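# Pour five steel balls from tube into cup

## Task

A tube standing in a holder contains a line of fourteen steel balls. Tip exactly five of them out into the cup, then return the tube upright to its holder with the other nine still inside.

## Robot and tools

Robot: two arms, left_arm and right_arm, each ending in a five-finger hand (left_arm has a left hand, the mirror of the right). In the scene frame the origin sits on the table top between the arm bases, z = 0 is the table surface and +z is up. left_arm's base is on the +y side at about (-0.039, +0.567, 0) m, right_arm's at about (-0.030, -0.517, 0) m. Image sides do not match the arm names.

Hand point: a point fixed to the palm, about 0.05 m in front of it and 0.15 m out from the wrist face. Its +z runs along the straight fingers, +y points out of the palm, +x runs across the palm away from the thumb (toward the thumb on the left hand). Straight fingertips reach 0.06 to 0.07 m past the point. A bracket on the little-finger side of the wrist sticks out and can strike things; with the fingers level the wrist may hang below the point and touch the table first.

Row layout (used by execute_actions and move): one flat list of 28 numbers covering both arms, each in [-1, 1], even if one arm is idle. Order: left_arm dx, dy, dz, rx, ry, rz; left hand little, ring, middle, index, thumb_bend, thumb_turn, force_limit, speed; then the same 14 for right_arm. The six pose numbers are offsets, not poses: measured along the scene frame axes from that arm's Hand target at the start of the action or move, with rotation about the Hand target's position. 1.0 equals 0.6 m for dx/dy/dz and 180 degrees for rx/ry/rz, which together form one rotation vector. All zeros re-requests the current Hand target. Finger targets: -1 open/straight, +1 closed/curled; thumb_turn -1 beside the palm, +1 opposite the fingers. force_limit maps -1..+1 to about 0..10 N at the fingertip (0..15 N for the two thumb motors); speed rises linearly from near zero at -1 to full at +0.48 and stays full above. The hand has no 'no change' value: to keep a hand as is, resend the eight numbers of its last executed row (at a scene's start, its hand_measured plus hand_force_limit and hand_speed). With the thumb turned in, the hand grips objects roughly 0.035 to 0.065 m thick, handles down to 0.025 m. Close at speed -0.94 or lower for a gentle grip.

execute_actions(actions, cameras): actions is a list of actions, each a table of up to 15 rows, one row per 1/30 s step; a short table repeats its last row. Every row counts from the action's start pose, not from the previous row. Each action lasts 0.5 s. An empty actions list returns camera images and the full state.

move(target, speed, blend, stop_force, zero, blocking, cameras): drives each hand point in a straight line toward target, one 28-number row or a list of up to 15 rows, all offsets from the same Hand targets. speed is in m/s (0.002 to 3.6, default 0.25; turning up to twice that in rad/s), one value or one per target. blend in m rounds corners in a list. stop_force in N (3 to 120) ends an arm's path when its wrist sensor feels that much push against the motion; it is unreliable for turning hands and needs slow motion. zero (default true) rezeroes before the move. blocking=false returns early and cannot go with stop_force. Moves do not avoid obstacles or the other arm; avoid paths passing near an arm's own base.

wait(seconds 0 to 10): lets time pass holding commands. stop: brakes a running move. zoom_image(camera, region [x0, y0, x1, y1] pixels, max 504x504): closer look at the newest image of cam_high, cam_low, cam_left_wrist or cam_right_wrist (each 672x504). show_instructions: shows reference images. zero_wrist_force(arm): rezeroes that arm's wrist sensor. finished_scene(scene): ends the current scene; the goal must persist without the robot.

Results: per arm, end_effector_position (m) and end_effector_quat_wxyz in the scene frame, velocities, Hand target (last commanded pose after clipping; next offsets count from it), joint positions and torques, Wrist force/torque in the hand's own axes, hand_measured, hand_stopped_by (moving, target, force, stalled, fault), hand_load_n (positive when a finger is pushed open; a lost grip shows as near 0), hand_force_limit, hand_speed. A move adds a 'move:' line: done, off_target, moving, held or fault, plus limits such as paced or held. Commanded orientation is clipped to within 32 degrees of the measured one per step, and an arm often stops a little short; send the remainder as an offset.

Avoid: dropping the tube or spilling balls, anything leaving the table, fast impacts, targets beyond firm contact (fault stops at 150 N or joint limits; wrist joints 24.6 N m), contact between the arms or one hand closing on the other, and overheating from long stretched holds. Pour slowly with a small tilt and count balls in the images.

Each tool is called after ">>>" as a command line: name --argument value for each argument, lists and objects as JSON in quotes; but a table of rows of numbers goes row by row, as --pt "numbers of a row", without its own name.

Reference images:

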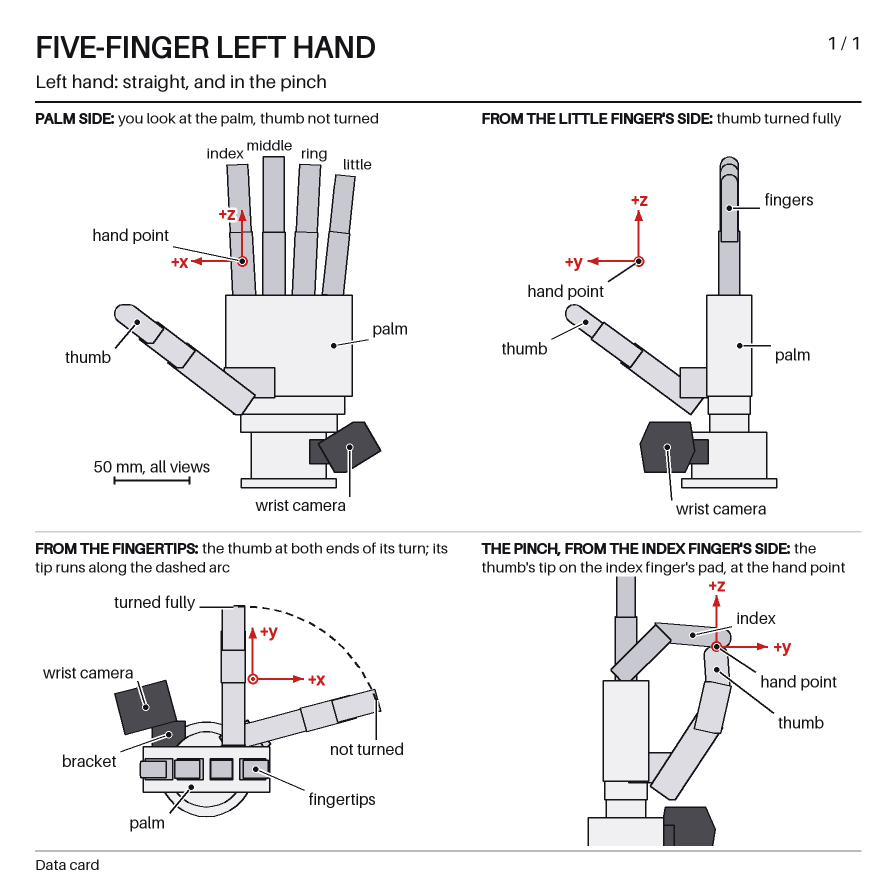

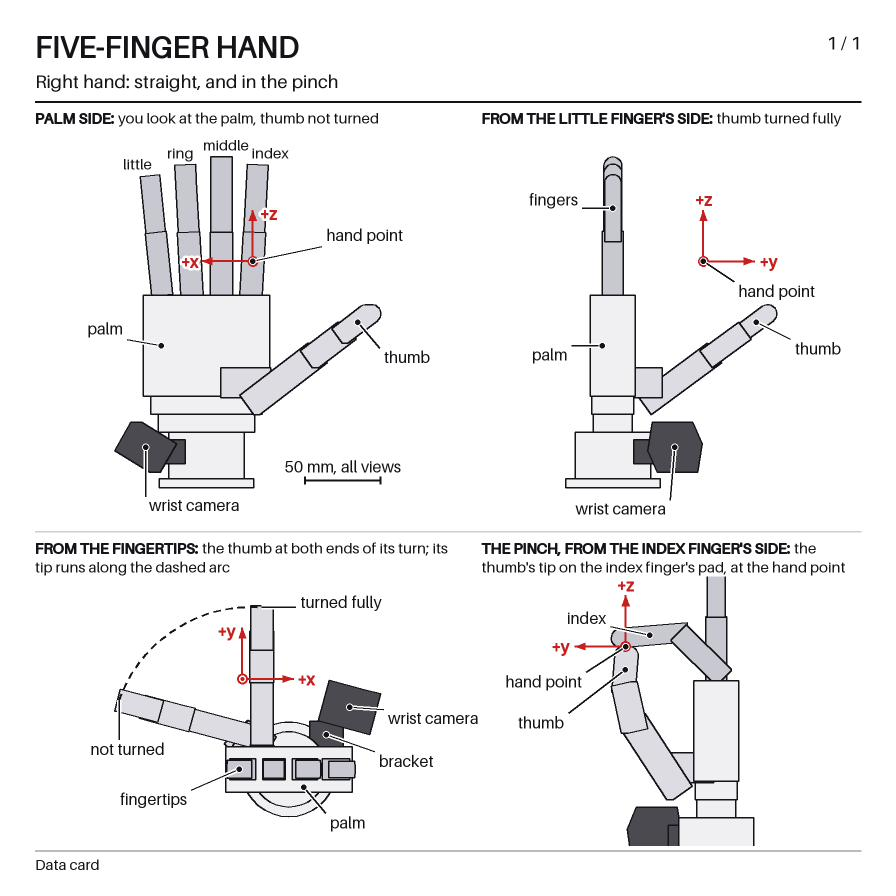

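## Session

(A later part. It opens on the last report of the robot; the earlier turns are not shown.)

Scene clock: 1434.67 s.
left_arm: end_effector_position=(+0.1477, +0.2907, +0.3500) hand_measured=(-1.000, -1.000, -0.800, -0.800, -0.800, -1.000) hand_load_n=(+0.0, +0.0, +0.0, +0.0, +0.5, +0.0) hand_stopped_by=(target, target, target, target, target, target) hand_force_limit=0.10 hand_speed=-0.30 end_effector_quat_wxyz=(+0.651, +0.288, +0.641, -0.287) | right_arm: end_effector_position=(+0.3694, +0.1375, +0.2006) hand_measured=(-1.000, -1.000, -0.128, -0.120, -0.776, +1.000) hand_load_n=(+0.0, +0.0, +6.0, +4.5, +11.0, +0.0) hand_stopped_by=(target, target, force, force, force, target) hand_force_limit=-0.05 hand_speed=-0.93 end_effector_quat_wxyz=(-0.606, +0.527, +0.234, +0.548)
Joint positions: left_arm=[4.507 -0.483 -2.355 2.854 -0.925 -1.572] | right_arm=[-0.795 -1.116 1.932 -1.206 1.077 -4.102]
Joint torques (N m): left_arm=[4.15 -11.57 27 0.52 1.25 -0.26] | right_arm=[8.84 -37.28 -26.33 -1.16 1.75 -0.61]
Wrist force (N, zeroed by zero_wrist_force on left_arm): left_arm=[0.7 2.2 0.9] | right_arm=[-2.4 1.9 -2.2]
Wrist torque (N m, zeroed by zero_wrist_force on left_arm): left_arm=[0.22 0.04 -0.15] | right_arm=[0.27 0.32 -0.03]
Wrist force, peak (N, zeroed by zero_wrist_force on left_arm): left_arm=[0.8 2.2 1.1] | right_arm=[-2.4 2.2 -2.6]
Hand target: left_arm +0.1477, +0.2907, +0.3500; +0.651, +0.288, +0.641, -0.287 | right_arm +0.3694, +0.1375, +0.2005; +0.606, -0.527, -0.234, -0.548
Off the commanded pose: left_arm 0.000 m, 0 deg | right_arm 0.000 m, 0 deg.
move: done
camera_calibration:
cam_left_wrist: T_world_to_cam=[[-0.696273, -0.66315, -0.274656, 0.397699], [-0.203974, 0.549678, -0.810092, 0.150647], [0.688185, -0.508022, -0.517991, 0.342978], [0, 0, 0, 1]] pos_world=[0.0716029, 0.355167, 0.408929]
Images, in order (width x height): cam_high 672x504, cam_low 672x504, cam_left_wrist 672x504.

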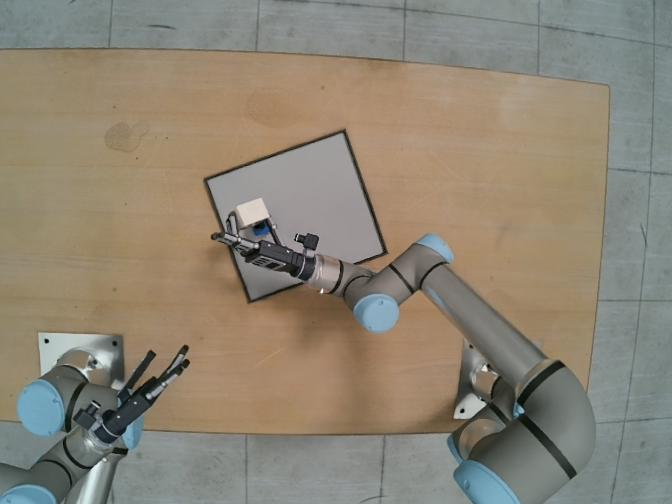

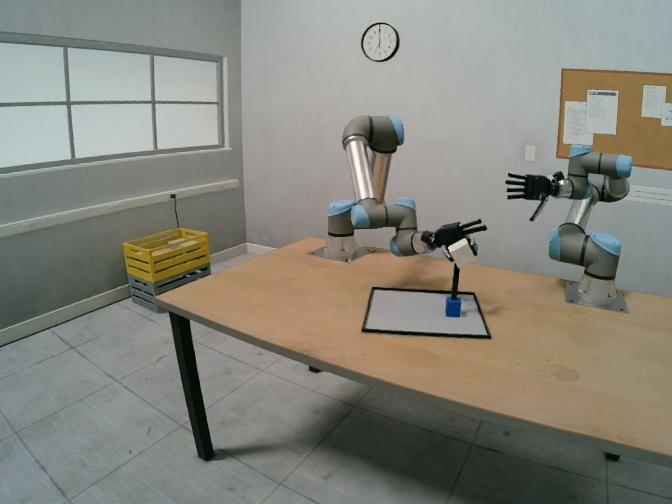

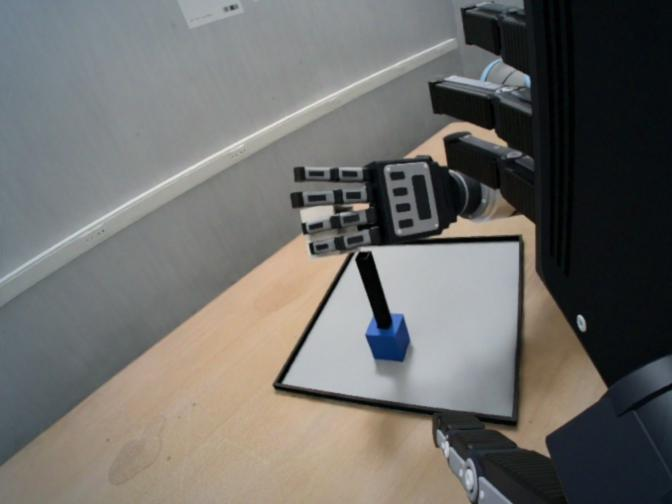

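>>> move --target '[0,0,0,0,0,0,-1,-1,-0.8,-0.8,-0.8,-1,0.1,-0.3,-0.001,-0.0004,-0.004,0.00751,-0.01772,-0.01111,-1,-1,0.05,0.05,-0.65,1,-0.05,-0.93]' --speed 0.02 --stop_force 5 --cameras '["cam_high","cam_low","cam_left_wrist","cam_right_wrist"]'

>>> zoom_image --camera "cam_high" --region '[240, 210, 272, 242]'

>>> zoom_image --camera "cam_left_wrist" --region '[300, 200, 380, 280]'

>>> zoom_image --camera "cam_low" --region '[440, 240, 480, 280]'

Scene clock: 1448.50 s.
left_arm: end_effector_position=(+0.1477, +0.2907, +0.3500) hand_measured=(-1.000, -1.000, -0.800, -0.800, -0.800, -1.000) hand_load_n=(+0.0, +0.0, +0.0, +0.0, +0.0, +0.0) hand_stopped_by=(target, target, target, target, target, target) hand_force_limit=0.10 hand_speed=-0.30 end_effector_quat_wxyz=(+0.651, +0.288, +0.641, -0.287) | right_arm: end_effector_position=(+0.3687, +0.1373, +0.1981) hand_measured=(-1.000, -1.000, -0.128, -0.120, -0.776, +1.000) hand_load_n=(+0.0, +0.0, +6.5, +4.0, +11.0, -1.0) hand_stopped_by=(target, target, force, force, force, target) hand_force_limit=-0.05 hand_speed=-0.93 end_effector_quat_wxyz=(-0.596, +0.509, +0.235, +0.575)
Joint positions: left_arm=[4.507 -0.483 -2.355 2.854 -0.925 -1.572] | right_arm=[-0.779 -1.09 1.948 -1.285 1.116 -4.145]
Joint torques (N m): left_arm=[4.04 -11.86 28 -0.04 1.19 -0.37] | right_arm=[-12.57 -49.58 -21.25 -0.99 -1.71 1.25]
Wrist force (N, zeroed by zero_wrist_force on left_arm): left_arm=[1.0 1.9 1.1] | right_arm=[-1.3 1.4 -1.7]
Wrist torque (N m, zeroed by zero_wrist_force on left_arm): left_arm=[0.16 0.00 -0.12] | right_arm=[0.25 0.33 0.13]
Wrist force, peak (N, zeroed by zero_wrist_force on left_arm): left_arm=[0.8 2.3 1.2] | right_arm=[-2.6 2.4 -2.4]
Hand target: left_arm +0.1477, +0.2907, +0.3500; +0.651, +0.288, +0.641, -0.287 | right_arm +0.3688, +0.1373, +0.1981; +0.596, -0.509, -0.235, -0.575
Off the commanded pose: left_arm 0.000 m, 0 deg | right_arm 0.000 m, 0 deg.
move: done
camera_calibration:
cam_left_wrist: T_world_to_cam=[[-0.696273, -0.66315, -0.274656, 0.397699], [-0.203974, 0.549678, -0.810092, 0.150647], [0.688185, -0.508022, -0.517991, 0.342978], [0, 0, 0, 1]] pos_world=[0.0716029, 0.355167, 0.408929]
cam_right_wrist: T_world_to_cam=[[0.945486, -0.310127, -0.0993905, -0.28741], [-0.155278, -0.161037, -0.974657, 0.260421], [0.286261, 0.936957, -0.200414, -0.0783623], [0, 0, 0, 1]] pos_world=[0.334612, 0.0262262, 0.20955]

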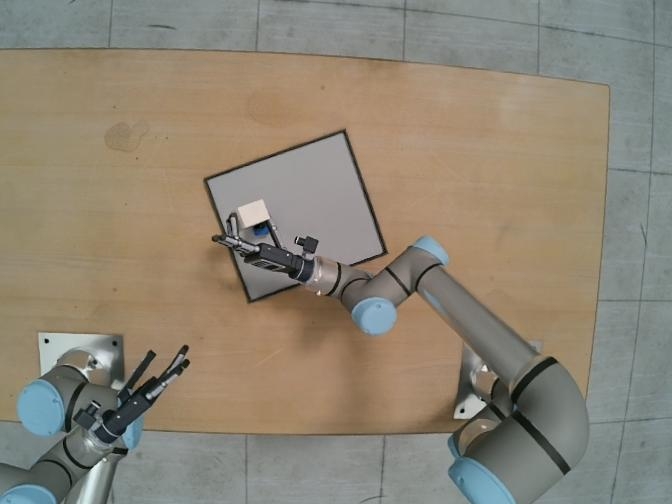

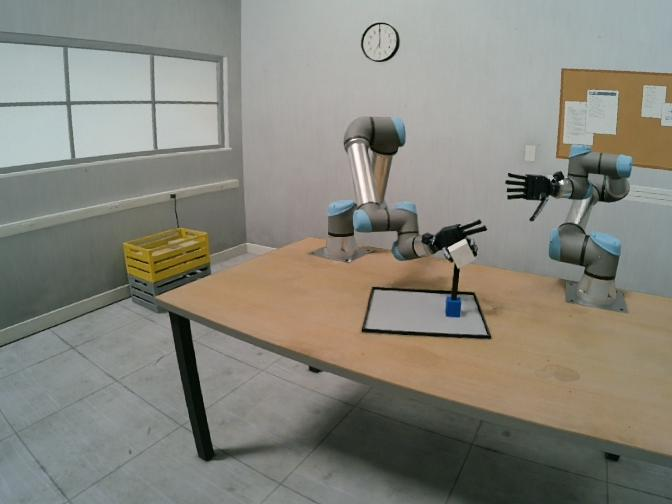

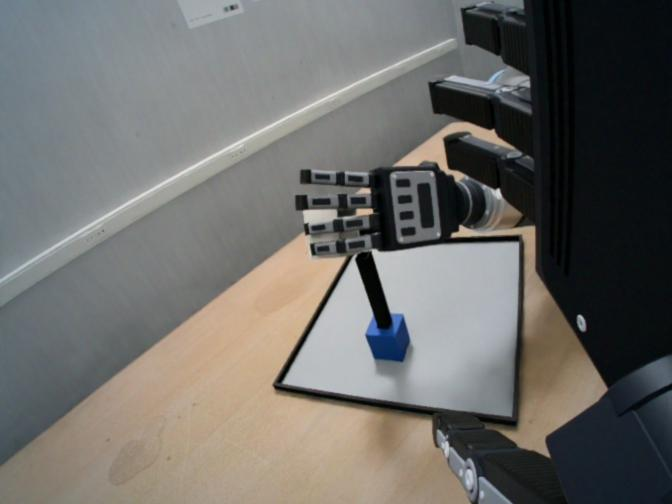

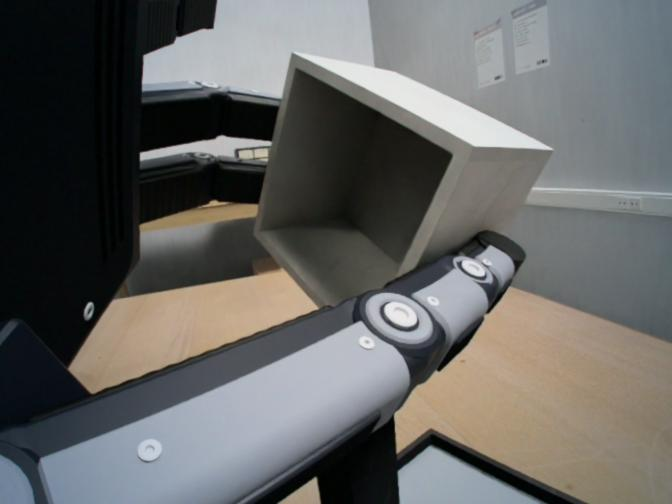

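Scaled by 15.750 from the camera's 672x504 image, which has a finer 960x720 frame.

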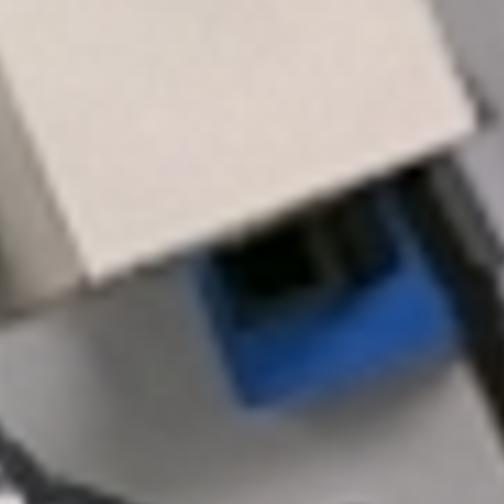

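Scaled by 6.300 from the camera's 672x504 image, which has a finer 960x720 frame.

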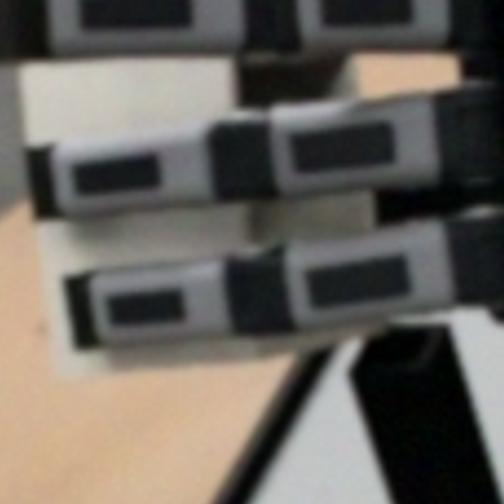

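Scaled by 12.600 from the camera's 672x504 image, which has a finer 960x720 frame.

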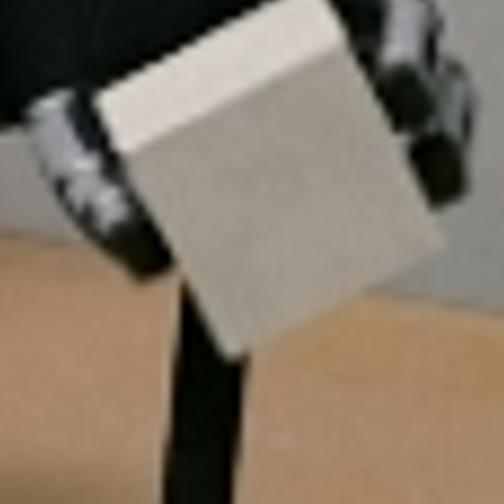

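>>> move --target '[0,0,0,0,0,0,-1,-1,-0.8,-0.8,-0.8,-1,0.1,-0.3,0,0,0.005,-0.00188,0.00443,0.00278,-1,-1,0.05,0.05,-0.65,1,-0.05,-0.93]' --speed 0.02 --cameras '["cam_high","cam_left_wrist"]'

>>> zoom_image --camera "cam_high" --region '[240, 210, 272, 242]'

>>> zoom_image --camera "cam_left_wrist" --region '[340, 220, 390, 270]'

Scene clock: 1458.20 s.
left_arm: end_effector_position=(+0.1477, +0.2907, +0.3500) hand_measured=(-1.000, -1.000, -0.800, -0.800, -0.800, -1.000) hand_load_n=(+0.0, +0.0, +0.0, +0.0, +0.0, +0.0) hand_stopped_by=(target, target, target, target, target, target) hand_force_limit=0.10 hand_speed=-0.30 end_effector_quat_wxyz=(+0.651, +0.288, +0.641, -0.287) | right_arm: end_effector_position=(+0.3688, +0.1373, +0.2012) hand_measured=(-1.000, -1.000, -0.128, -0.120, -0.776, +1.000) hand_load_n=(+0.0, +0.0, +6.0, +4.0, +11.0, +0.0) hand_stopped_by=(target, target, force, force, force, target) hand_force_limit=-0.05 hand_speed=-0.93 end_effector_quat_wxyz=(-0.599, +0.513, +0.235, +0.568)
Joint positions: left_arm=[4.507 -0.483 -2.355 2.854 -0.925 -1.572] | right_arm=[-0.783 -1.102 1.944 -1.259 1.106 -4.134]
Joint torques (N m): left_arm=[4.55 -11.67 28.11 0.08 1.21 -0.35] | right_arm=[-9.35 -36.12 -19.93 -4.43 0.23 -0.82]
Wrist force (N, zeroed by zero_wrist_force on left_arm): left_arm=[0.8 2.1 0.9] | right_arm=[-2.4 1.5 -2.6]
Wrist torque (N m, zeroed by zero_wrist_force on left_arm): left_arm=[0.20 0.03 -0.14] | right_arm=[0.22 0.34 -0.04]
Wrist force, peak (N, zeroed by zero_wrist_force on left_arm): left_arm=[0.9 2.2 1.1] | right_arm=[-2.6 1.9 -2.5]
Hand target: left_arm +0.1477, +0.2907, +0.3500; +0.651, +0.288, +0.641, -0.287 | right_arm +0.3688, +0.1373, +0.2011; +0.599, -0.513, -0.235, -0.568
Off the commanded pose: left_arm 0.000 m, 0 deg | right_arm 0.000 m, 0 deg.
move: done
camera_calibration:
cam_left_wrist: T_world_to_cam=[[-0.696273, -0.66315, -0.274656, 0.397699], [-0.203974, 0.549678, -0.810092, 0.150647], [0.688185, -0.508022, -0.517991, 0.342978], [0, 0, 0, 1]] pos_world=[0.0716029, 0.355167, 0.408929]
Images, in order (width x height): cam_high 672x504, cam_left_wrist 672x504.

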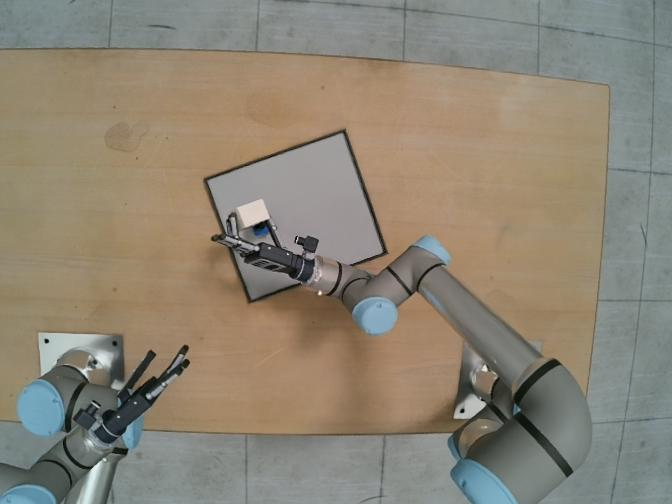

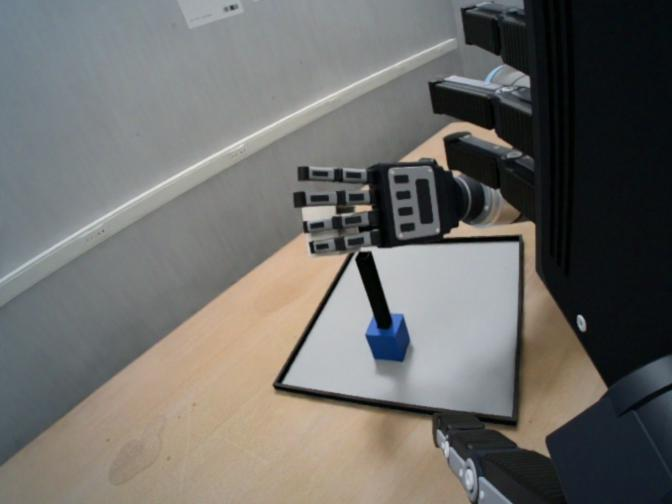

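Scaled by 15.750 from the camera's 672x504 image, which has a finer 960x720 frame.

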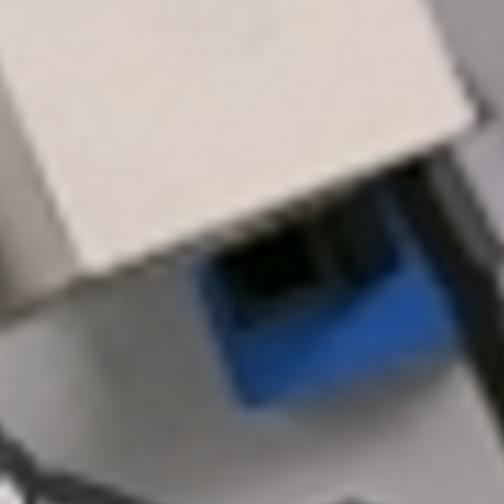

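Scaled by 10.080 from the camera's 672x504 image, which has a finer 960x720 frame.

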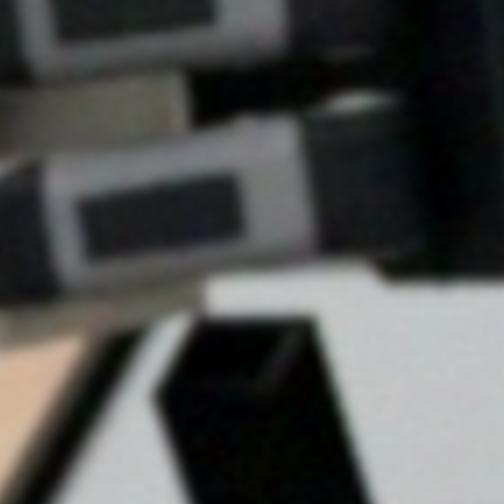

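>>> move --pt "0 0 0 0 0 0 -1 -1 -0.8 -0.8 -0.8 -1 0.1 -0.3 0 0 0 0.00282 -0.00665 -0.00417 -1 -1 0.05 0.05 -0.65 1 -0.05 -0.93" --pt "0 0 0 0 0 0 -1 -1 -0.8 -0.8 -0.8 -1 0.1 -0.3 0 0 0 0 0 0 -1 -1 0.05 0.05 -0.65 1 -0.05 -0.93" --speed 0.2 --cameras '["cam_high","cam_left_wrist"]'

>>> zoom_image --camera "cam_high" --region '[240, 210, 272, 242]'

>>> zoom_image --camera "cam_left_wrist" --region '[335, 220, 395, 280]'

Scene clock: 1492.00 s.
left_arm: end_effector_position=(+0.1477, +0.2907, +0.3500) hand_measured=(-1.000, -1.000, -0.800, -0.800, -0.800, -1.000) hand_load_n=(+0.0, +0.0, +0.0, +0.0, +0.0, +0.0) hand_stopped_by=(target, target, target, target, target, target) hand_force_limit=0.10 hand_speed=-0.30 end_effector_quat_wxyz=(+0.651, +0.288, +0.641, -0.287) | right_arm: end_effector_position=(+0.3689, +0.1372, +0.2013) hand_measured=(-1.000, -1.000, -0.128, -0.120, -0.776, +1.000) hand_load_n=(+0.0, +0.0, +6.0, +4.0, +11.5, +0.0) hand_stopped_by=(target, target, force, force, force, target) hand_force_limit=-0.05 hand_speed=-0.93 end_effector_quat_wxyz=(-0.598, +0.513, +0.235, +0.569)
Joint positions: left_arm=[4.507 -0.483 -2.355 2.854 -0.925 -1.572] | right_arm=[-0.783 -1.102 1.944 -1.26 1.107 -4.134]
Joint torques (N m): left_arm=[4.15 -10.96 27.27 -0.29 1.3 -0.23] | right_arm=[12.68 -31.25 -11.38 -3.5 2.5 -0.42]
Wrist force (N, zeroed by zero_wrist_force on left_arm): left_arm=[0.6 1.8 0.9] | right_arm=[-2.5 1.9 -2.6]
Wrist torque (N m, zeroed by zero_wrist_force on left_arm): left_arm=[0.16 0.05 -0.14] | right_arm=[0.29 0.36 0.16]
Wrist force, peak (N, zeroed by zero_wrist_force on left_arm): left_arm=[0.9 2.2 1.2] | right_arm=[-2.7 2.3 -2.5]
Hand target: left_arm +0.1477, +0.2907, +0.3500; +0.651, +0.288, +0.641, -0.287 | right_arm +0.3688, +0.1373, +0.2011; +0.599, -0.513, -0.235, -0.568
Off the commanded pose: left_arm 0.000 m, 0 deg | right_arm 0.000 m, 0 deg.
move: done
camera_calibration:
cam_left_wrist: T_world_to_cam=[[-0.696273, -0.66315, -0.274656, 0.397699], [-0.203974, 0.549678, -0.810092, 0.150647], [0.688185, -0.508022, -0.517991, 0.342978], [0, 0, 0, 1]] pos_world=[0.0716029, 0.355167, 0.408929]
Images, in order (width x height): cam_high 672x504, cam_left_wrist 672x504.

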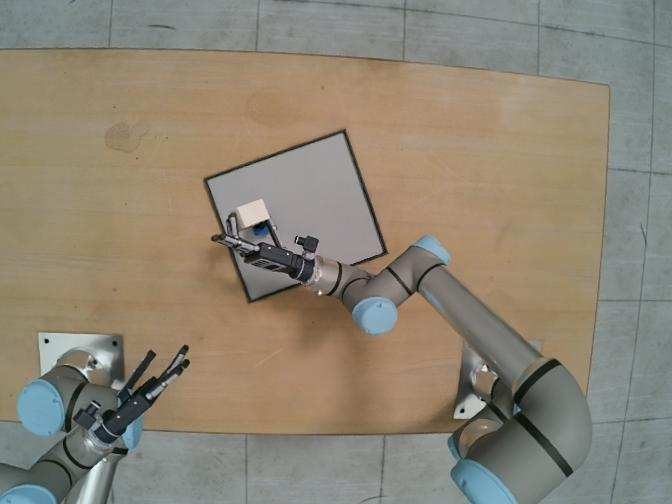

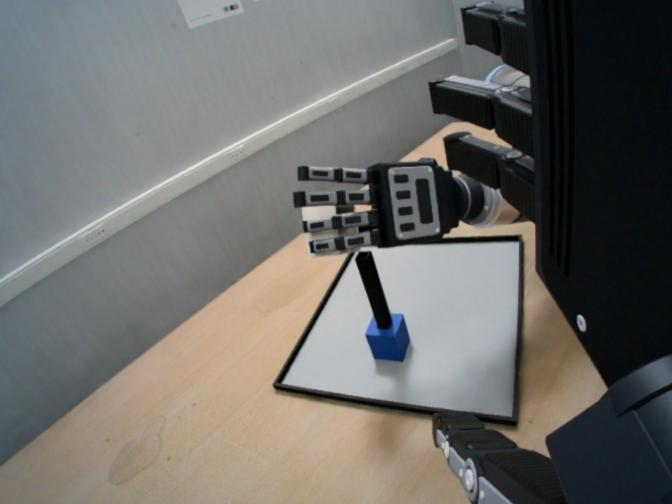

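Scaled by 15.750 from the camera's 672x504 image, which has a finer 960x720 frame.

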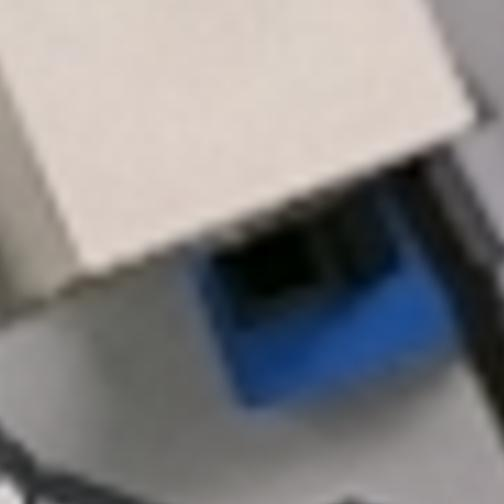

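Scaled by 8.400 from the camera's 672x504 image, which has a finer 960x720 frame.

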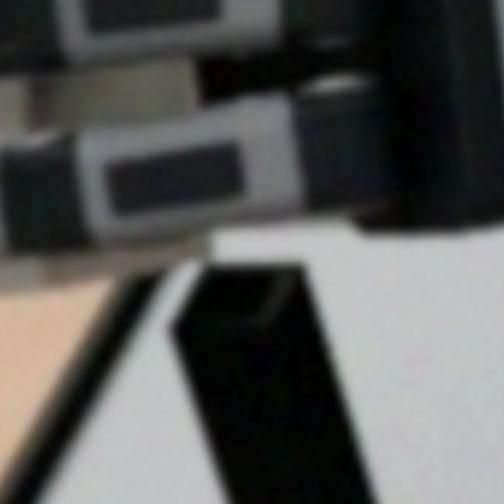

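>>> wait --seconds 0.1 --cameras '["cam_right_wrist","cam_low","cam_left_wrist"]'

>>> zoom_image --camera "cam_right_wrist" --region '[300, 120, 500, 320]'

>>> zoom_image --camera "cam_left_wrist" --region '[280, 150, 400, 270]'

Scene clock: 1545.57 s.
left_arm: end_effector_position=(+0.1477, +0.2907, +0.3500) hand_measured=(-1.000, -1.000, -0.800, -0.800, -0.800, -1.000) hand_load_n=(+0.0, +0.0, +0.5, +0.0, +0.0, +0.0) hand_stopped_by=(target, target, target, target, target, target) hand_force_limit=0.10 hand_speed=-0.30 end_effector_quat_wxyz=(+0.651, +0.288, +0.641, -0.287) | right_arm: end_effector_position=(+0.3688, +0.1373, +0.2011) hand_measured=(-1.000, -1.000, -0.128, -0.120, -0.776, +1.000) hand_load_n=(-0.5, +0.0, +6.0, +4.0, +11.0, +0.0) hand_stopped_by=(target, target, force, force, force, target) hand_force_limit=-0.05 hand_speed=-0.93 end_effector_quat_wxyz=(-0.599, +0.513, +0.235, +0.568)
Joint positions: left_arm=[4.507 -0.483 -2.355 2.854 -0.925 -1.572] | right_arm=[-0.783 -1.102 1.944 -1.26 1.107 -4.134]
Joint torques (N m): left_arm=[3.53 -12.67 27.33 -0.03 1.33 -0.24] | right_arm=[13.06 -30.98 -9.97 -1.14 2.67 0.82]
Wrist force (N, zeroed by zero_wrist_force on left_arm): left_arm=[0.8 2.0 0.9] | right_arm=[-2.4 1.7 -2.4]
Wrist torque (N m, zeroed by zero_wrist_force on left_arm): left_arm=[0.19 0.03 -0.13] | right_arm=[0.25 0.35 0.16]
Wrist force, peak (N, zeroed by zero_wrist_force on left_arm): left_arm=[1.0 2.2 1.0] | right_arm=[-2.7 2.1 -2.6]
Hand target: left_arm +0.1477, +0.2907, +0.3500; +0.651, +0.288, +0.641, -0.287 | right_arm +0.3688, +0.1373, +0.2011; +0.599, -0.513, -0.235, -0.568
Off the commanded pose: left_arm 0.000 m, 0 deg | right_arm 0.000 m, 0 deg.
wait: 0.10 s; at rest from the start
camera_calibration:
cam_left_wrist: T_world_to_cam=[[-0.696273, -0.66315, -0.274656, 0.397699], [-0.203974, 0.549678, -0.810092, 0.150647], [0.688185, -0.508022, -0.517991, 0.342978], [0, 0, 0, 1]] pos_world=[0.0716029, 0.355167, 0.408929]
cam_right_wrist: T_world_to_cam=[[0.946715, -0.302458, -0.110682, -0.286387], [-0.167314, -0.168213, -0.971448, 0.268171], [0.275204, 0.938202, -0.209855, -0.0719266], [0, 0, 0, 1]] pos_world=[0.33579, 0.0259715, 0.213722]
Images, in order (width x height): cam_low 672x504, cam_left_wrist 672x504, cam_right_wrist 672x504.

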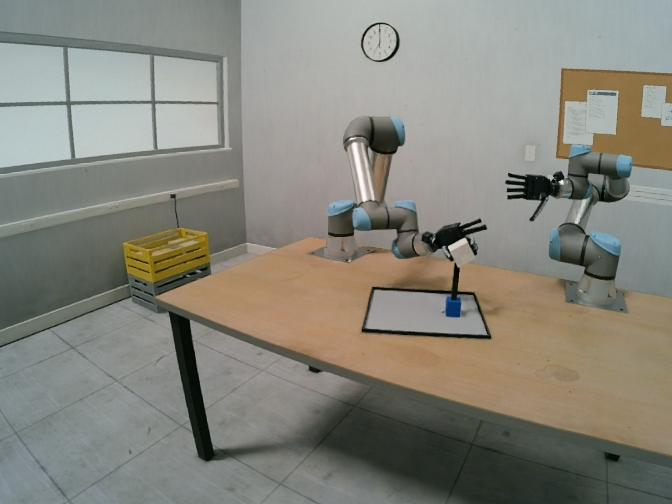

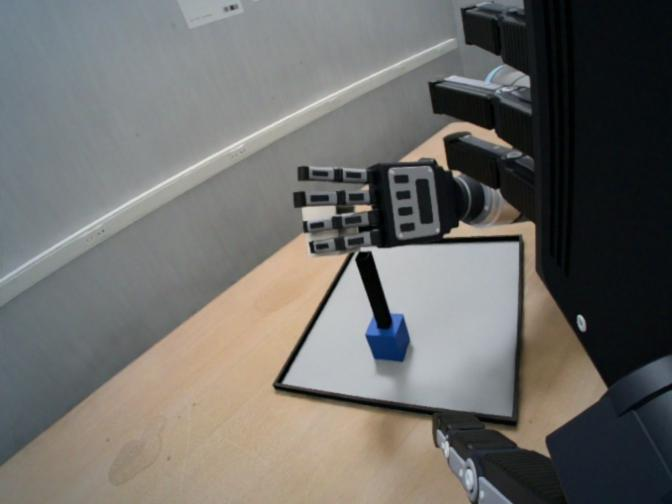

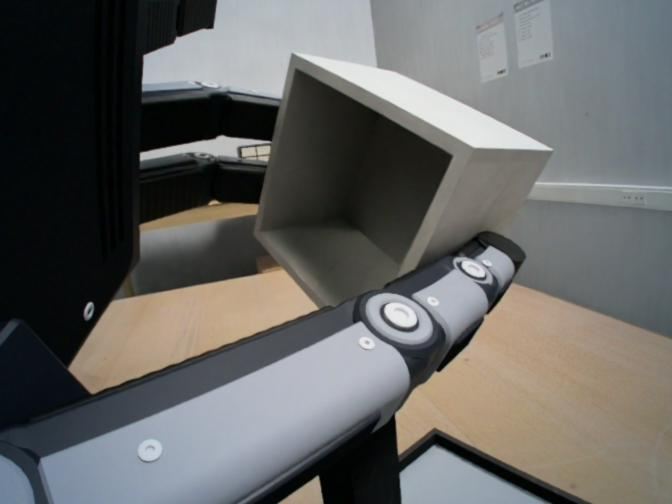

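Scaled by 2.520 from the camera's 672x504 image, which has a finer 960x720 frame.

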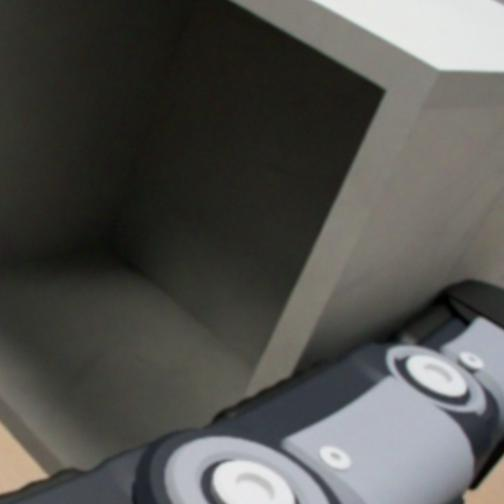

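Scaled by 4.200 from the camera's 672x504 image, which has a finer 960x720 frame.

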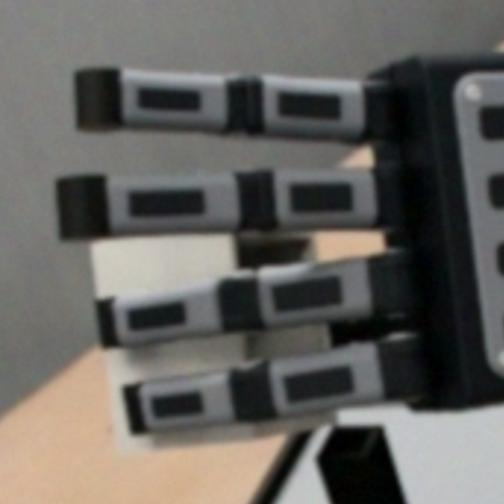

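>>> move --pt "0 0 0 0 0 0 -1 -1 -0.8 -0.8 -0.8 -1 0.1 -0.3 0 0 0.0667 -0.0225 0.0532 0.0333 -1 -1 0.05 0.05 -0.65 1 -0.05 -0.93" --pt "0 0 0 0 0 0 -1 -1 -0.8 -0.8 -0.8 -1 0.1 -0.3 0 0 0.0667 -0.33298 -0.06534 0 -1 -1 0.05 0.05 -0.65 1 -0.05 -0.93" --speed 0.25 --cameras '["cam_right_wrist"]'

>>> zoom_image --camera "cam_right_wrist" --region '[260, 120, 460, 320]'

Scene clock: 1611.93 s.
left_arm: end_effector_position=(+0.1477, +0.2907, +0.3500) hand_measured=(-1.000, -1.000, -0.800, -0.800, -0.800, -1.000) hand_load_n=(+0.0, +0.0, +0.0, +0.0, +0.0, +0.0) hand_stopped_by=(target, target, target, target, target, target) hand_force_limit=0.10 hand_speed=-0.30 end_effector_quat_wxyz=(+0.651, +0.288, +0.641, -0.287) | right_arm: end_effector_position=(+0.3687, +0.1374, +0.2411) hand_measured=(-1.000, -1.000, -0.128, -0.120, -0.776, +1.000) hand_load_n=(+0.0, +0.0, +6.5, +4.5, +10.5, +0.0) hand_stopped_by=(target, target, force, force, force, target) hand_force_limit=-0.05 hand_speed=-0.93 end_effector_quat_wxyz=(-0.237, +0.685, +0.544, +0.423)
Joint positions: left_arm=[4.507 -0.483 -2.355 2.854 -0.925 -1.572] | right_arm=[-0.681 -1.054 1.201 0.439 1.283 -5.06]
Joint torques (N m): left_arm=[3.78 -12.88 27.9 -0.15 1.26 -0.22] | right_arm=[-14.86 -56.46 -22.9 0.8 -0.37 -0.79]
Wrist force (N, zeroed by zero_wrist_force on left_arm): left_arm=[0.9 2.1 1.0] | right_arm=[-1.9 0.6 0.1]
Wrist torque (N m, zeroed by zero_wrist_force on left_arm): left_arm=[0.20 0.01 -0.13] | right_arm=[0.19 0.12 -0.06]
Wrist force, peak (N, zeroed by zero_wrist_force on left_arm): left_arm=[0.9 2.1 1.4] | right_arm=[-4.0 2.1 -2.9]
Hand target: left_arm +0.1477, +0.2907, +0.3500; +0.651, +0.288, +0.641, -0.287 | right_arm +0.3688, +0.1373, +0.2412; -0.237, +0.685, +0.544, +0.423
Off the commanded pose: left_arm 0.000 m, 0 deg | right_arm 0.000 m, 0 deg.
move: done
camera_calibration:
cam_right_wrist: T_world_to_cam=[[0.917772, -0.154703, 0.365734, -0.406401], [-0.0166914, -0.935209, -0.353702, 0.207878], [0.396757, 0.318513, -0.860891, 0.13361], [0, 0, 0, 1]] pos_world=[0.323442, 0.0889816, 0.337186]
Images, in order (width x height): cam_right_wrist 672x504.

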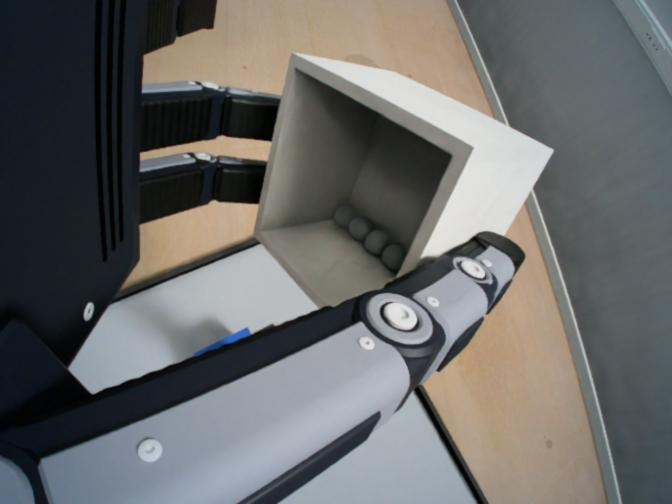

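Scaled by 2.520 from the camera's 672x504 image, which has a finer 960x720 frame.

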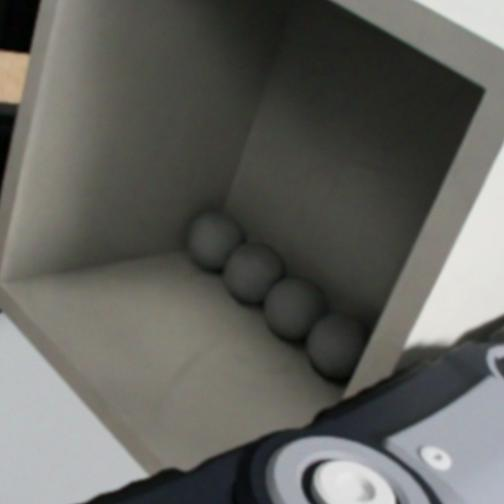

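>>> move --target '[0,0,0,0,0,0,-1,-1,-0.8,-0.8,-0.8,-1,0.1,-0.3,0,0,0,-0.15345,-0.06505,0,-1,-1,0.05,0.05,-0.65,1,-0.05,-0.93]' --speed 0.25 --cameras '["cam_right_wrist","cam_high"]'

>>> zoom_image --camera "cam_right_wrist" --region '[260, 120, 460, 320]'

>>> zoom_image --camera "cam_high" --region '[200, 180, 320, 300]'

Scene clock: 1622.13 s.
left_arm: end_effector_position=(+0.1477, +0.2907, +0.3500) hand_measured=(-1.000, -1.000, -0.800, -0.800, -0.800, -1.000) hand_load_n=(+0.0, +0.0, +0.0, +0.0, +0.0, +0.0) hand_stopped_by=(target, target, target, target, target, target) hand_force_limit=0.10 hand_speed=-0.30 end_effector_quat_wxyz=(+0.651, +0.288, +0.641, -0.287) | right_arm: end_effector_position=(+0.3687, +0.1374, +0.2411) hand_measured=(-1.000, -1.000, -0.128, -0.120, -0.776, +1.000) hand_load_n=(+0.0, +0.0, +6.5, +4.5, +10.5, -0.5) hand_stopped_by=(target, target, force, force, force, target) hand_force_limit=-0.05 hand_speed=-0.93 end_effector_quat_wxyz=(-0.010, +0.675, +0.650, +0.348)
Joint positions: left_arm=[4.507 -0.483 -2.355 2.854 -0.925 -1.572] | right_arm=[-0.547 -0.828 0.807 0.889 1.687 -5.313]
Joint torques (N m): left_arm=[4.32 -12.54 28.32 -0.35 1.31 -0.19] | right_arm=[-14.68 -60.34 -20.35 0.09 0.04 -0.38]
Wrist force (N, zeroed by zero_wrist_force on left_arm): left_arm=[0.9 1.8 1.0] | right_arm=[-2.1 -0.8 -0.2]
Wrist torque (N m, zeroed by zero_wrist_force on left_arm): left_arm=[0.16 0.01 -0.13] | right_arm=[0.08 0.22 -0.16]
Wrist force, peak (N, zeroed by zero_wrist_force on left_arm): left_arm=[1.1 2.1 0.9] | right_arm=[-2.4 0.5 0.1]
Hand target: left_arm +0.1477, +0.2907, +0.3500; +0.651, +0.288, +0.641, -0.287 | right_arm +0.3688, +0.1373, +0.2412; -0.010, +0.675, +0.650, +0.348
Off the commanded pose: left_arm 0.000 m, 0 deg | right_arm 0.000 m, 0 deg.
move: done
camera_calibration:
cam_right_wrist: T_world_to_cam=[[0.820219, 0.0754368, 0.567054, -0.450461], [0.00765649, -0.992626, 0.120977, 0.0923379], [0.571999, -0.094886, -0.814748, 0.114682], [0, 0, 0, 1]] pos_world=[0.303172, 0.13652, 0.337702]
Images, in order (width x height): cam_high 672x504, cam_right_wrist 672x504.

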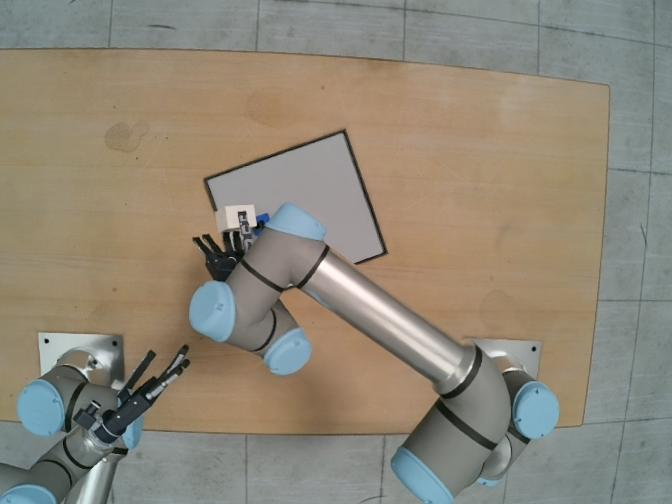

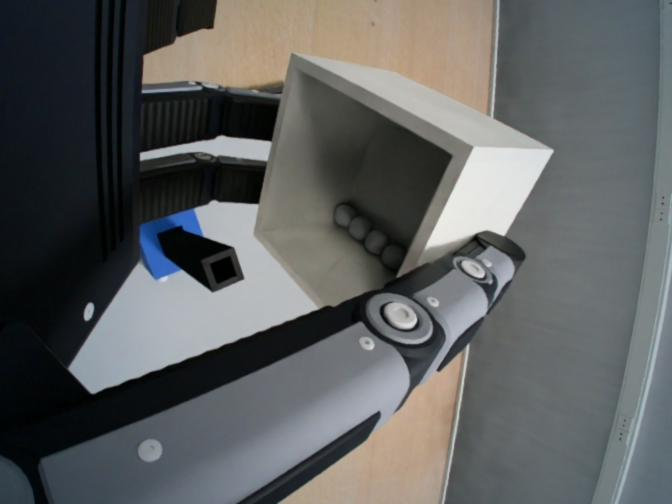

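Scaled by 2.520 from the camera's 672x504 image, which has a finer 960x720 frame.

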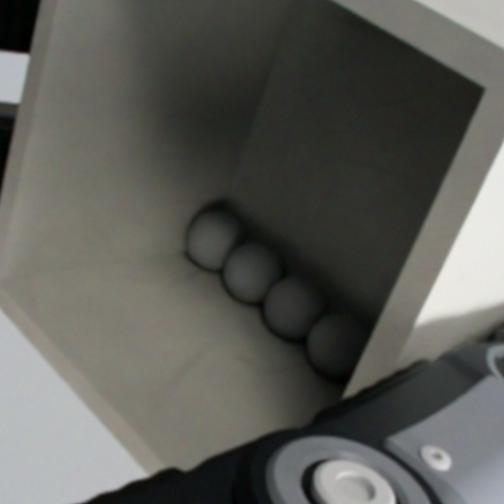

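Scaled by 4.200 from the camera's 672x504 image, which has a finer 960x720 frame.

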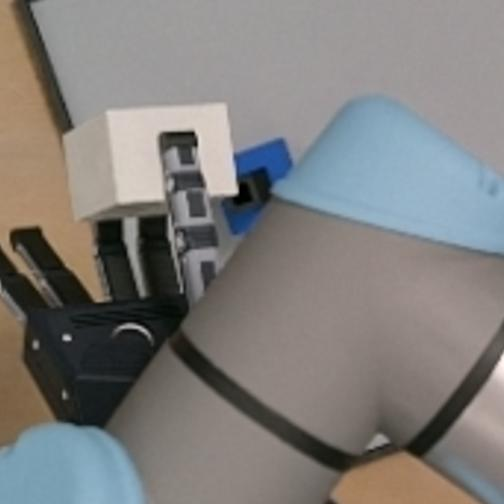

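>>> wait --seconds 0.1 --cameras '["cam_left_wrist"]'

>>> zoom_image --camera "cam_left_wrist" --region '[240, 120, 440, 270]'

Scene clock: 1639.47 s.
left_arm: end_effector_position=(+0.1477, +0.2907, +0.3500) hand_measured=(-1.000, -1.000, -0.800, -0.800, -0.800, -1.000) hand_load_n=(+0.0, +0.0, +0.0, +0.0, +0.0, +0.0) hand_stopped_by=(target, target, target, target, target, target) hand_force_limit=0.10 hand_speed=-0.30 end_effector_quat_wxyz=(+0.651, +0.288, +0.641, -0.287) | right_arm: end_effector_position=(+0.3688, +0.1373, +0.2412) hand_measured=(-1.000, -1.000, -0.128, -0.120, -0.776, +1.000) hand_load_n=(+0.0, +0.0, +7.0, +4.5, +10.5, -0.5) hand_stopped_by=(target, target, force, force, force, target) hand_force_limit=-0.05 hand_speed=-0.93 end_effector_quat_wxyz=(-0.010, +0.675, +0.650, +0.348)
Joint positions: left_arm=[4.507 -0.483 -2.355 2.854 -0.925 -1.572] | right_arm=[-0.547 -0.828 0.807 0.889 1.687 -5.314]
Joint torques (N m): left_arm=[3.45 -12.79 28.92 -0.09 1.1 -0.05] | right_arm=[-13.94 -64.02 -26.54 2.19 2.2 -0.78]
Wrist force (N, zeroed by zero_wrist_force on left_arm): left_arm=[0.8 2.1 1.1] | right_arm=[-1.7 -0.9 -0.1]
Wrist torque (N m, zeroed by zero_wrist_force on left_arm): left_arm=[0.19 0.02 -0.13] | right_arm=[0.06 0.16 -0.13]
Wrist force, peak (N, zeroed by zero_wrist_force on left_arm): left_arm=[0.9 2.1 1.0] | right_arm=[-1.9 -0.9 -0.1]
Hand target: left_arm +0.1477, +0.2907, +0.3500; +0.651, +0.288, +0.641, -0.287 | right_arm +0.3688, +0.1373, +0.2412; -0.010, +0.675, +0.650, +0.348
Off the commanded pose: left_arm 0.000 m, 0 deg | right_arm 0.000 m, 0 deg.
wait: 0.10 s; at rest from the start
camera_calibration:
cam_left_wrist: T_world_to_cam=[[-0.696273, -0.66315, -0.274656, 0.397699], [-0.203974, 0.549678, -0.810092, 0.150647], [0.688185, -0.508022, -0.517991, 0.342978], [0, 0, 0, 1]] pos_world=[0.0716029, 0.355167, 0.408929]
Images, in order (width x height): cam_left_wrist 672x504.

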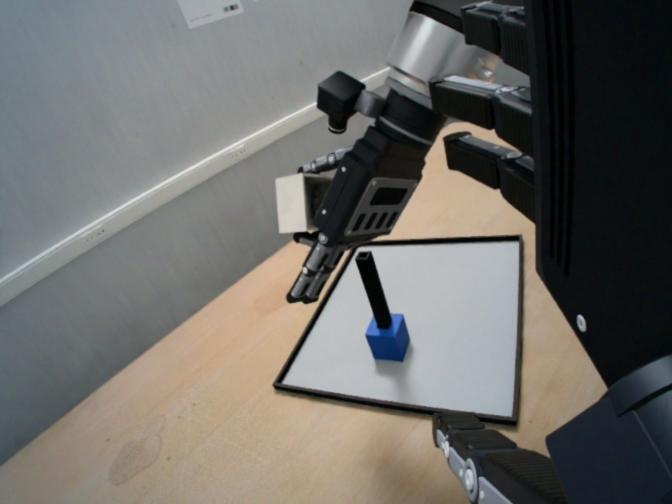

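Scaled by 2.520 from the camera's 672x504 image, which has a finer 960x720 frame.

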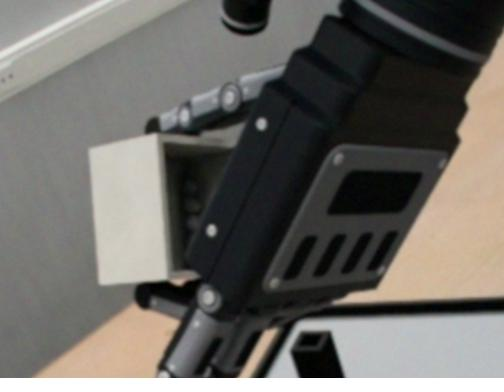

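>>> zoom_image --camera "cam_left_wrist" --region '[295, 165, 345, 235]'

Scaled by 7.200 from the camera's 672x504 image, which has a finer 960x720 frame.

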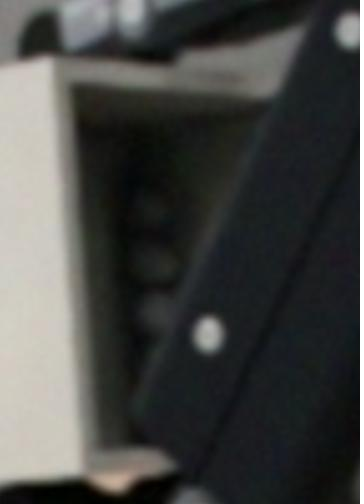

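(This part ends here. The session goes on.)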